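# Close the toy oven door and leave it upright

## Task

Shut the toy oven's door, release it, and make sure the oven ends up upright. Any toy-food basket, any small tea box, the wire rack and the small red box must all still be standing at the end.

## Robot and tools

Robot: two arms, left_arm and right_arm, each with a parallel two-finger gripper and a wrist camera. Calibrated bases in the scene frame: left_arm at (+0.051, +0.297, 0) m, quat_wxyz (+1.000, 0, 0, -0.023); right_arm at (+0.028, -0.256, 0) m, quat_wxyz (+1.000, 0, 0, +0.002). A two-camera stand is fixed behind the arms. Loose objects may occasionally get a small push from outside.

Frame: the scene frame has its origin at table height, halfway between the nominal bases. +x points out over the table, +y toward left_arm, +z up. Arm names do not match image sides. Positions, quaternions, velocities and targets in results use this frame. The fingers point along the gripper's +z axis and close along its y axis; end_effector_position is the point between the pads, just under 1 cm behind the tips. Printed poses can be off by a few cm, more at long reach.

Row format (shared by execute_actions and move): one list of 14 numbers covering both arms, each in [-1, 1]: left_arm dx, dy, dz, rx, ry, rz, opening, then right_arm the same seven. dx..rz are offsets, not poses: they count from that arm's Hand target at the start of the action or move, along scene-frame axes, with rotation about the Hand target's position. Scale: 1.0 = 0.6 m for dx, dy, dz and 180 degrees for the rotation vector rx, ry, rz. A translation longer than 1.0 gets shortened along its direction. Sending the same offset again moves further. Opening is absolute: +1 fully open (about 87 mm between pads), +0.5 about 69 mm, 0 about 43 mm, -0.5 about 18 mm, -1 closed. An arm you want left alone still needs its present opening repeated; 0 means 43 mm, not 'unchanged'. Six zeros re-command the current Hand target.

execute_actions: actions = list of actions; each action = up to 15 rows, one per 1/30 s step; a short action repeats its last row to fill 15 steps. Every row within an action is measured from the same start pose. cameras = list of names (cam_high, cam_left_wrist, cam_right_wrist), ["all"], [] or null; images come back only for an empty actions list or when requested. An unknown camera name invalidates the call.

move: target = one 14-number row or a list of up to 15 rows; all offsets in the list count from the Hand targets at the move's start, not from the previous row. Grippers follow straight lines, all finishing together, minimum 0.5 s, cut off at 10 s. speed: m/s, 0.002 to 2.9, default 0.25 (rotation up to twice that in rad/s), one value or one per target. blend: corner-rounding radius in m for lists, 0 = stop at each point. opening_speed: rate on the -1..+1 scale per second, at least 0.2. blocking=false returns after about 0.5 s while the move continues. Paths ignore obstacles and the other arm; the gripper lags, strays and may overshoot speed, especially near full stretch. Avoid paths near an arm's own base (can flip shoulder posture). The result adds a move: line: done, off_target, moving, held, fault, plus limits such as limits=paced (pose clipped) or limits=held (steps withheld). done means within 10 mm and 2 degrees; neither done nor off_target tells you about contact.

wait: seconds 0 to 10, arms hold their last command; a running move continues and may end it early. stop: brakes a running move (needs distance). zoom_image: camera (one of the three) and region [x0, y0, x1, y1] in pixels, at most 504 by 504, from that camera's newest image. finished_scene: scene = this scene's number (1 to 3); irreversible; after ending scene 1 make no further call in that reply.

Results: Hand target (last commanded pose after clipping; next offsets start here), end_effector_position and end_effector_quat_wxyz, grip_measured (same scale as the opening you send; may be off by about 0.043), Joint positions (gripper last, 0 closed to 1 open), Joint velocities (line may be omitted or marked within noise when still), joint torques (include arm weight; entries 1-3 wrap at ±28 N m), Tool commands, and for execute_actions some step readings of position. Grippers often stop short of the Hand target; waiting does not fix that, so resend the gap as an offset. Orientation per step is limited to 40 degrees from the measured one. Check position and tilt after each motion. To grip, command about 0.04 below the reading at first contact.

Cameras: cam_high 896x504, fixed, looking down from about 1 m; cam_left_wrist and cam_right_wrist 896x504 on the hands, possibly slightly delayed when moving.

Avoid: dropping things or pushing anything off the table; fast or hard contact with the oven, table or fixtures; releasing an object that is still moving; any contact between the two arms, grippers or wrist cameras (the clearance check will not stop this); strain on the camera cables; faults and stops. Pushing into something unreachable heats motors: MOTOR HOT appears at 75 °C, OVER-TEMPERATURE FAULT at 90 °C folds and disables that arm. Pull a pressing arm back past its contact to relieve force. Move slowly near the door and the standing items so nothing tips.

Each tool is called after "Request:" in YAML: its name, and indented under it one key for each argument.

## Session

Request:
execute_actions:
  actions: []

Scene clock: 0.00 s.
left_arm: end_effector_position=(+0.4280, +0.3162, +0.0360) grip_measured=+0.964 end_effector_quat_wxyz=(+0.521, -0.052, +0.849, +0.068) | right_arm: end_effector_position=(+0.3955, -0.2925, +0.0344) grip_measured=+0.982 end_effector_quat_wxyz=(+0.513, +0.078, +0.852, -0.069)
Joint positions: left_arm=[0.002 1.541 0.438 0.627 -0.209 -0.038 0.982] | right_arm=[-0.023 1.507 0.419 0.596 0.183 0.055 0.991]
Joint velocities: within noise
Joint torques (N m): no reading
Heat: left arm: 33 °C; right arm: 29 °C.
Hand target: left_arm +0.4319, +0.3161, +0.0425; +0.529, -0.053, +0.844, +0.067 | right_arm +0.4000, -0.2926, +0.0413; +0.522, +0.079, +0.847, -0.069
Tool commands: left_gripper/opening=+1.0 right_gripper/opening=+1.0
camera_calibration:
cam_left_wrist: T_world_to_cam=[[0.159648, -0.98552, -0.0571159, 0.242822], [-0.961112, -0.141966, -0.236872, 0.487202], [0.225334, 0.0927109, -0.96986, 0.0509895], [0, 0, 0, 1]] pos_world=[0.418001, 0.303745, 0.178726]
cam_right_wrist: T_world_to_cam=[[-0.233232, -0.972283, 0.0164074, -0.192128], [-0.952651, 0.225072, -0.204446, 0.469166], [0.195087, -0.0633139, -0.97874, 0.0877764], [0, 0, 0, 1]] pos_world=[0.385017, -0.286841, 0.184982]

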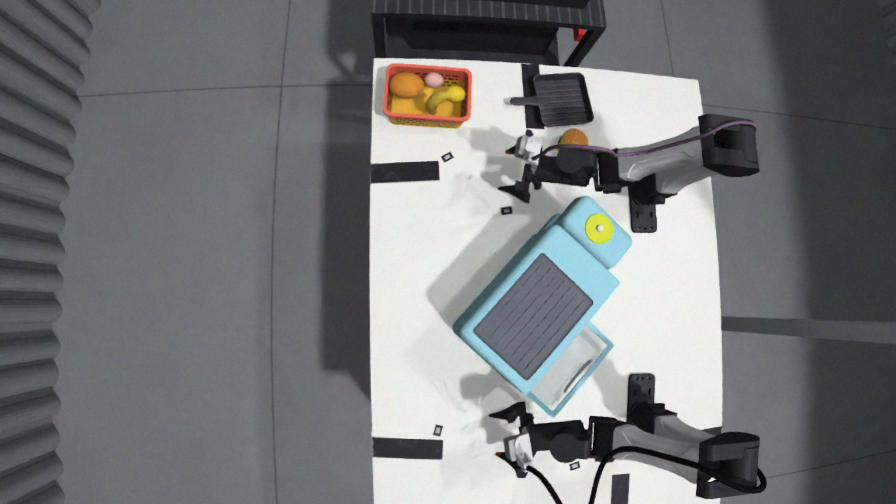

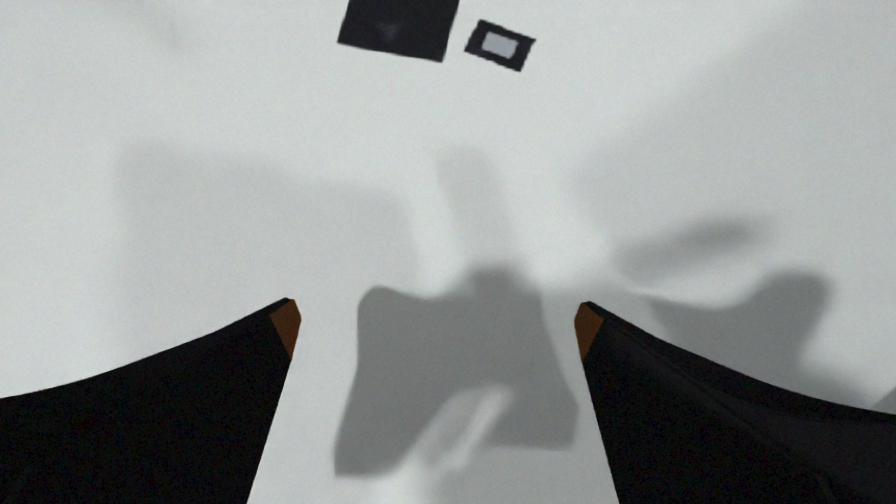

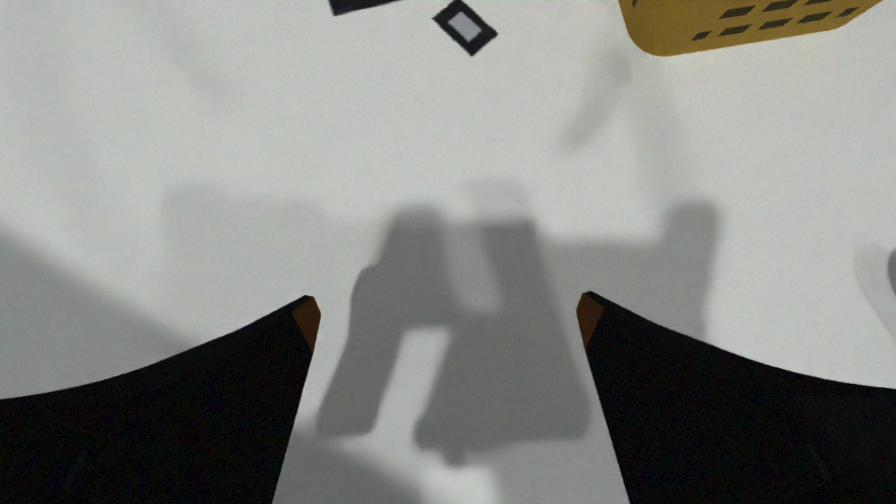

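Request:
move:
  target:
    - [0,0,0,0,0,0,1,-0.0333,0.0543,0.3645,0.0056,-0.0115,0.0777,-1]
    - [0,0,0,0,0,0,1,-0.2167,0.4377,0.4312,0.0169,-0.0347,0.2331,-1]
    - [0,0,0,0,0,0,1,-0.4567,0.7193,0.3478,0.0169,-0.0347,0.2331,-1]
    - [0,0,0,0,0,0,1,-0.4567,0.7193,0.1145,0.0169,-0.0347,0.2331,-1]
  speed: [0.3,0.35,0.3,0.2]
  blend: [0.05,0.05,0.04,0]
  cameras: ["cam_right_wrist","cam_high"]

Scene clock: 8.80 s.
left_arm: end_effector_position=(+0.4280, +0.3162, +0.0360) grip_measured=+0.964 end_effector_quat_wxyz=(+0.521, -0.052, +0.849, +0.068) | right_arm: end_effector_position=(+0.1262, +0.1388, +0.1110) grip_measured=-1.000 end_effector_quat_wxyz=(+0.549, -0.215, +0.794, +0.148)
Joint positions: left_arm=[0.002 1.541 0.438 0.627 -0.209 -0.038 0.982] | right_arm=[1.663 1.653 0.939 -0.021 1.016 0.653 0]
Joint torques (N m): left_arm=[-0.05 -5.68 6.24 2.03 -0.16 0] | right_arm=[-0.27 -6.46 6.79 1.88 0.39 0.09]
Heat: left arm: 34 °C; right arm: 30 °C.
Hand target: left_arm +0.4319, +0.3161, +0.0425; +0.529, -0.053, +0.844, +0.067 | right_arm +0.1261, +0.1390, +0.1100; +0.554, -0.212, +0.791, +0.149
Off the commanded pose: left_arm 0.008 m, 1 deg | right_arm 0.001 m, 1 deg.
move: done
camera_calibration:
cam_right_wrist: T_world_to_cam=[[0.480661, -0.876592, -0.0234905, 0.0642105], [-0.833894, -0.448634, -0.321477, 0.222779], [0.271266, 0.17411, -0.946626, 0.196439], [0, 0, 0, 1]] pos_world=[0.101624, 0.122031, 0.259081]
Images, in order (width x height): cam_high 896x504, cam_right_wrist 896x504.

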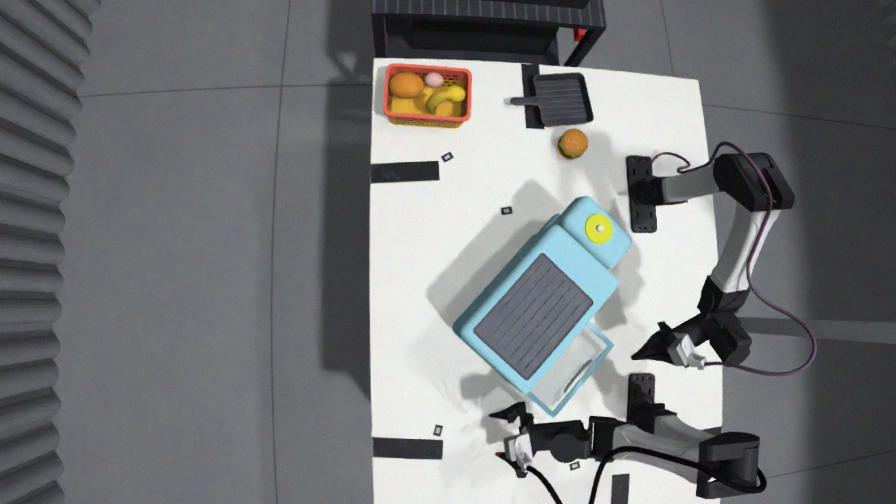

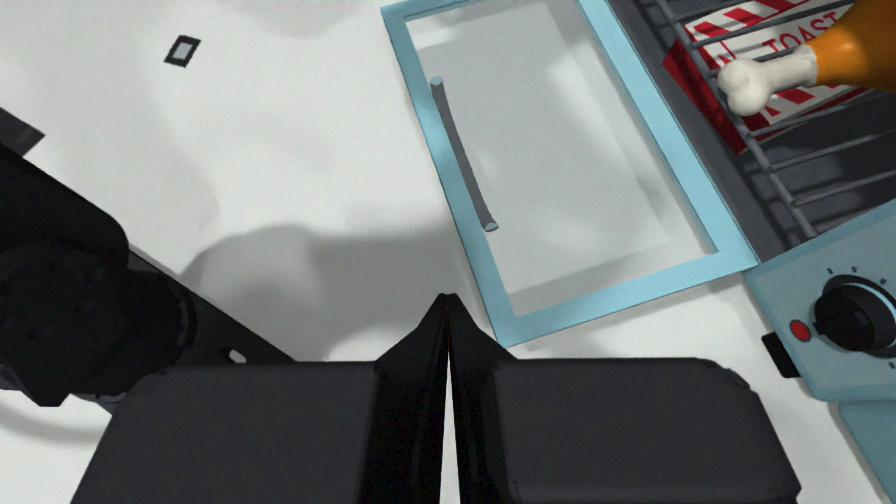

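Request:
move:
  target:
    - [0,0,0,0,0,0,1,0,0,-0.155,0,0,0,-1]
    - [0,0,0,0,0,0,1,0.0617,-0.0545,-0.155,0,0,0,-1]
    - [0,0,0,0,0,0,1,0.061,-0.0538,-0.0933,0,0,0,-1]
    - [0,0,0,0,0,0,1,0.0712,-0.0633,-0.029,0,0,0,-1]
  speed: [0.18,0.12,0.12,0.12]
  blend: [0.006,0.004,0.01,0]
  cameras: ["cam_right_wrist"]

Scene clock: 12.20 s.
left_arm: end_effector_position=(+0.4280, +0.3162, +0.0360) grip_measured=+0.964 end_effector_quat_wxyz=(+0.521, -0.052, +0.849, +0.068) | right_arm: end_effector_position=(+0.1656, +0.0923, +0.0746) grip_measured=-1.000 end_effector_quat_wxyz=(+0.547, -0.230, +0.795, +0.130)
Joint positions: left_arm=[0.002 1.541 0.438 0.627 -0.209 -0.038 0.982] | right_arm=[1.538 1.567 0.667 0.247 0.92 0.499 0]
Joint torques (N m): left_arm=[-0.06 -5.67 6.24 2.03 -0.16 -0.01] | right_arm=[-1.43 -8.08 10.11 1.73 0.2 0.1]
Heat: left arm: 34 °C; right arm: 30 °C.
Hand target: left_arm +0.4319, +0.3161, +0.0425; +0.529, -0.053, +0.844, +0.067 | right_arm +0.1688, +0.1011, +0.0926; +0.554, -0.212, +0.791, +0.149
Off the commanded pose: left_arm 0.008 m, 1 deg | right_arm 0.020 m, 3 deg.
move: off_target (right_arm)
camera_calibration:
cam_right_wrist: T_world_to_cam=[[0.484329, -0.874673, 0.0192962, -0.000416075], [-0.829675, -0.466187, -0.307097, 0.222881], [0.277605, 0.132726, -0.951483, 0.162569], [0, 0, 0, 1]] pos_world=[0.139991, 0.0819633, 0.223136]
Images, in order (width x height): cam_right_wrist 896x504.

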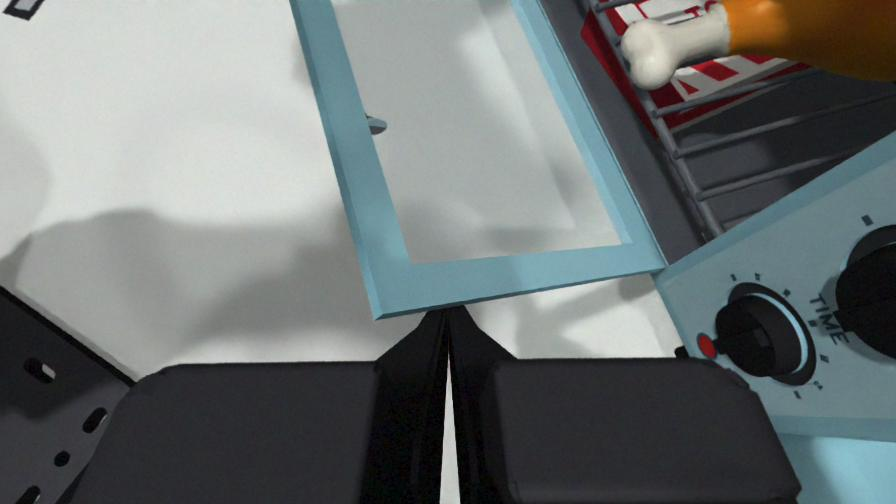

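Request:
move:
  target:
    - [0,0,0,0,0,0,1,0.0243,0.0032,0.029,0,0,0,-1]
    - [0,0,0,0,0,0,1,0.0438,-0.015,0.0707,0,0,-0.0444,-1]
    - [0,0,0,0,0,0,1,0.0715,-0.0412,0.0957,0,0,-0.1,-1]
    - [0,0,0,0,0,0,1,0.1022,-0.0698,0.1057,0,0,-0.1389,-1]
  speed: 0.12
  blend: [0.006,0.01,0.01,0]
  cameras: ["cam_right_wrist","cam_high"]

Scene clock: 15.50 s.
left_arm: end_effector_position=(+0.4280, +0.3162, +0.0360) grip_measured=+0.964 end_effector_quat_wxyz=(+0.521, -0.052, +0.849, +0.068) | right_arm: end_effector_position=(+0.2253, +0.0565, +0.1486) grip_measured=-1.000 end_effector_quat_wxyz=(+0.566, -0.051, +0.822, +0.025)
Joint positions: left_arm=[0.002 1.541 0.438 0.627 -0.209 -0.038 0.982] | right_arm=[1.403 1.556 1.049 -0.457 1.121 0.895 0]
Joint torques (N m): left_arm=[-0.05 -5.68 6.23 2.03 -0.16 -0.01] | right_arm=[-1.37 -5.24 10.67 1.27 0.56 0.26]
Heat: left arm: 35 °C; right arm: 30 °C.
Hand target: left_arm +0.4319, +0.3161, +0.0425; +0.529, -0.053, +0.844, +0.067 | right_arm +0.2301, +0.0591, +0.1561; +0.573, -0.036, +0.818, +0.025
Off the commanded pose: left_arm 0.008 m, 1 deg | right_arm 0.009 m, 2 deg.
move: done
camera_calibration:
cam_right_wrist: T_world_to_cam=[[0.0853967, -0.996322, -0.0071109, 0.0386479], [-0.94479, -0.0787096, -0.318083, 0.284205], [0.316353, 0.0338815, -0.948036, 0.21753], [0, 0, 0, 1]] pos_world=[0.196397, 0.0535051, 0.296902]
Images, in order (width x height): cam_high 896x504, cam_right_wrist 896x504.

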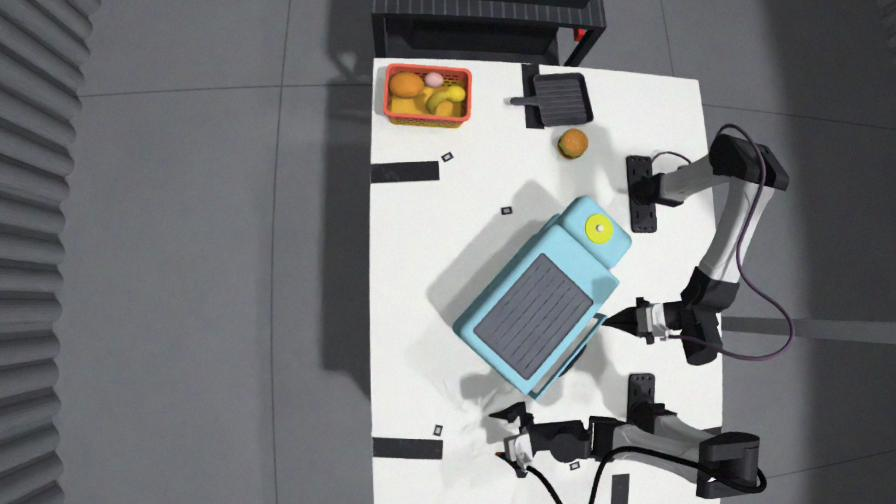

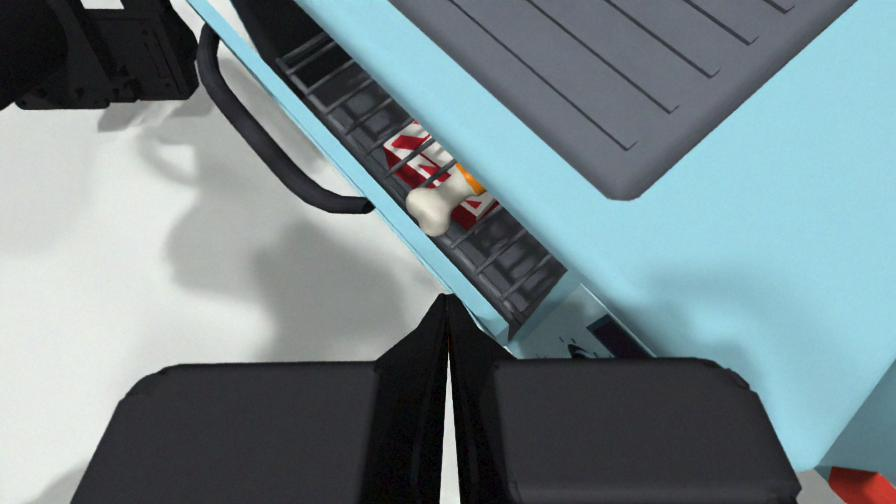

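Request:
move:
  target:
    - [0,0,0,0,0,0,1,0.0572,-0.0537,-0.008,0,0,0,-1]
    - [0,0,0,0,0,0,1,-0.0483,0.0457,-0.008,0,0,0,-1]
  speed: [0.07,0.15]
  cameras: ["cam_right_wrist","cam_high"]

Scene clock: 19.80 s.
left_arm: end_effector_position=(+0.4280, +0.3162, +0.0360) grip_measured=+0.964 end_effector_quat_wxyz=(+0.521, -0.052, +0.849, +0.068) | right_arm: end_effector_position=(+0.1995, +0.0811, +0.1447) grip_measured=-1.000 end_effector_quat_wxyz=(+0.567, -0.048, +0.822, +0.020)
Joint positions: left_arm=[0.002 1.541 0.438 0.627 -0.209 -0.038 0.982] | right_arm=[1.496 1.69 1.204 -0.683 1.173 1.115 0]
Joint torques (N m): left_arm=[-0.03 -5.67 6.24 2.03 -0.16 -0.01] | right_arm=[-0.59 -6.13 10.44 1 0.58 0.28]
Heat: left arm: 35 °C; right arm: 30 °C.
Hand target: left_arm +0.4319, +0.3161, +0.0425; +0.529, -0.053, +0.844, +0.067 | right_arm +0.2011, +0.0866, +0.1513; +0.573, -0.036, +0.818, +0.025
Off the commanded pose: left_arm 0.008 m, 1 deg | right_arm 0.009 m, 2 deg.
move: done
camera_calibration:
cam_right_wrist: T_world_to_cam=[[0.0740084, -0.997253, -0.00295879, 0.0670745], [-0.945313, -0.0692081, -0.318737, 0.259892], [0.317657, 0.0263862, -0.947839, 0.221419], [0, 0, 0, 1]] pos_world=[0.17038, 0.0790345, 0.292905]
Images, in order (width x height): cam_high 896x504, cam_right_wrist 896x504.

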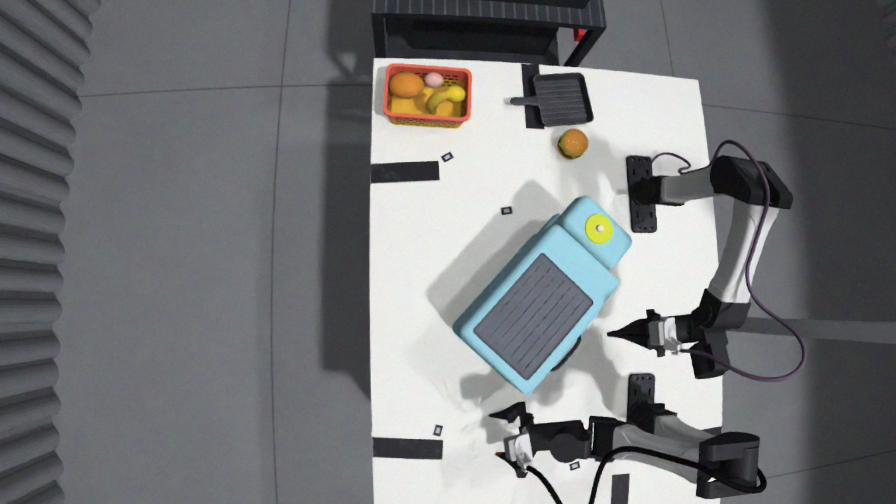

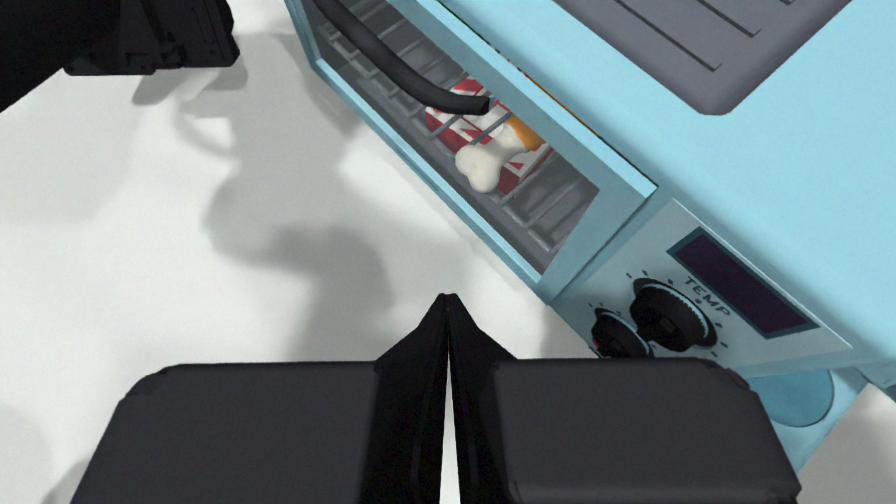

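Request:
finished_scene:
  scene: 3

The scene is finished: the task was done.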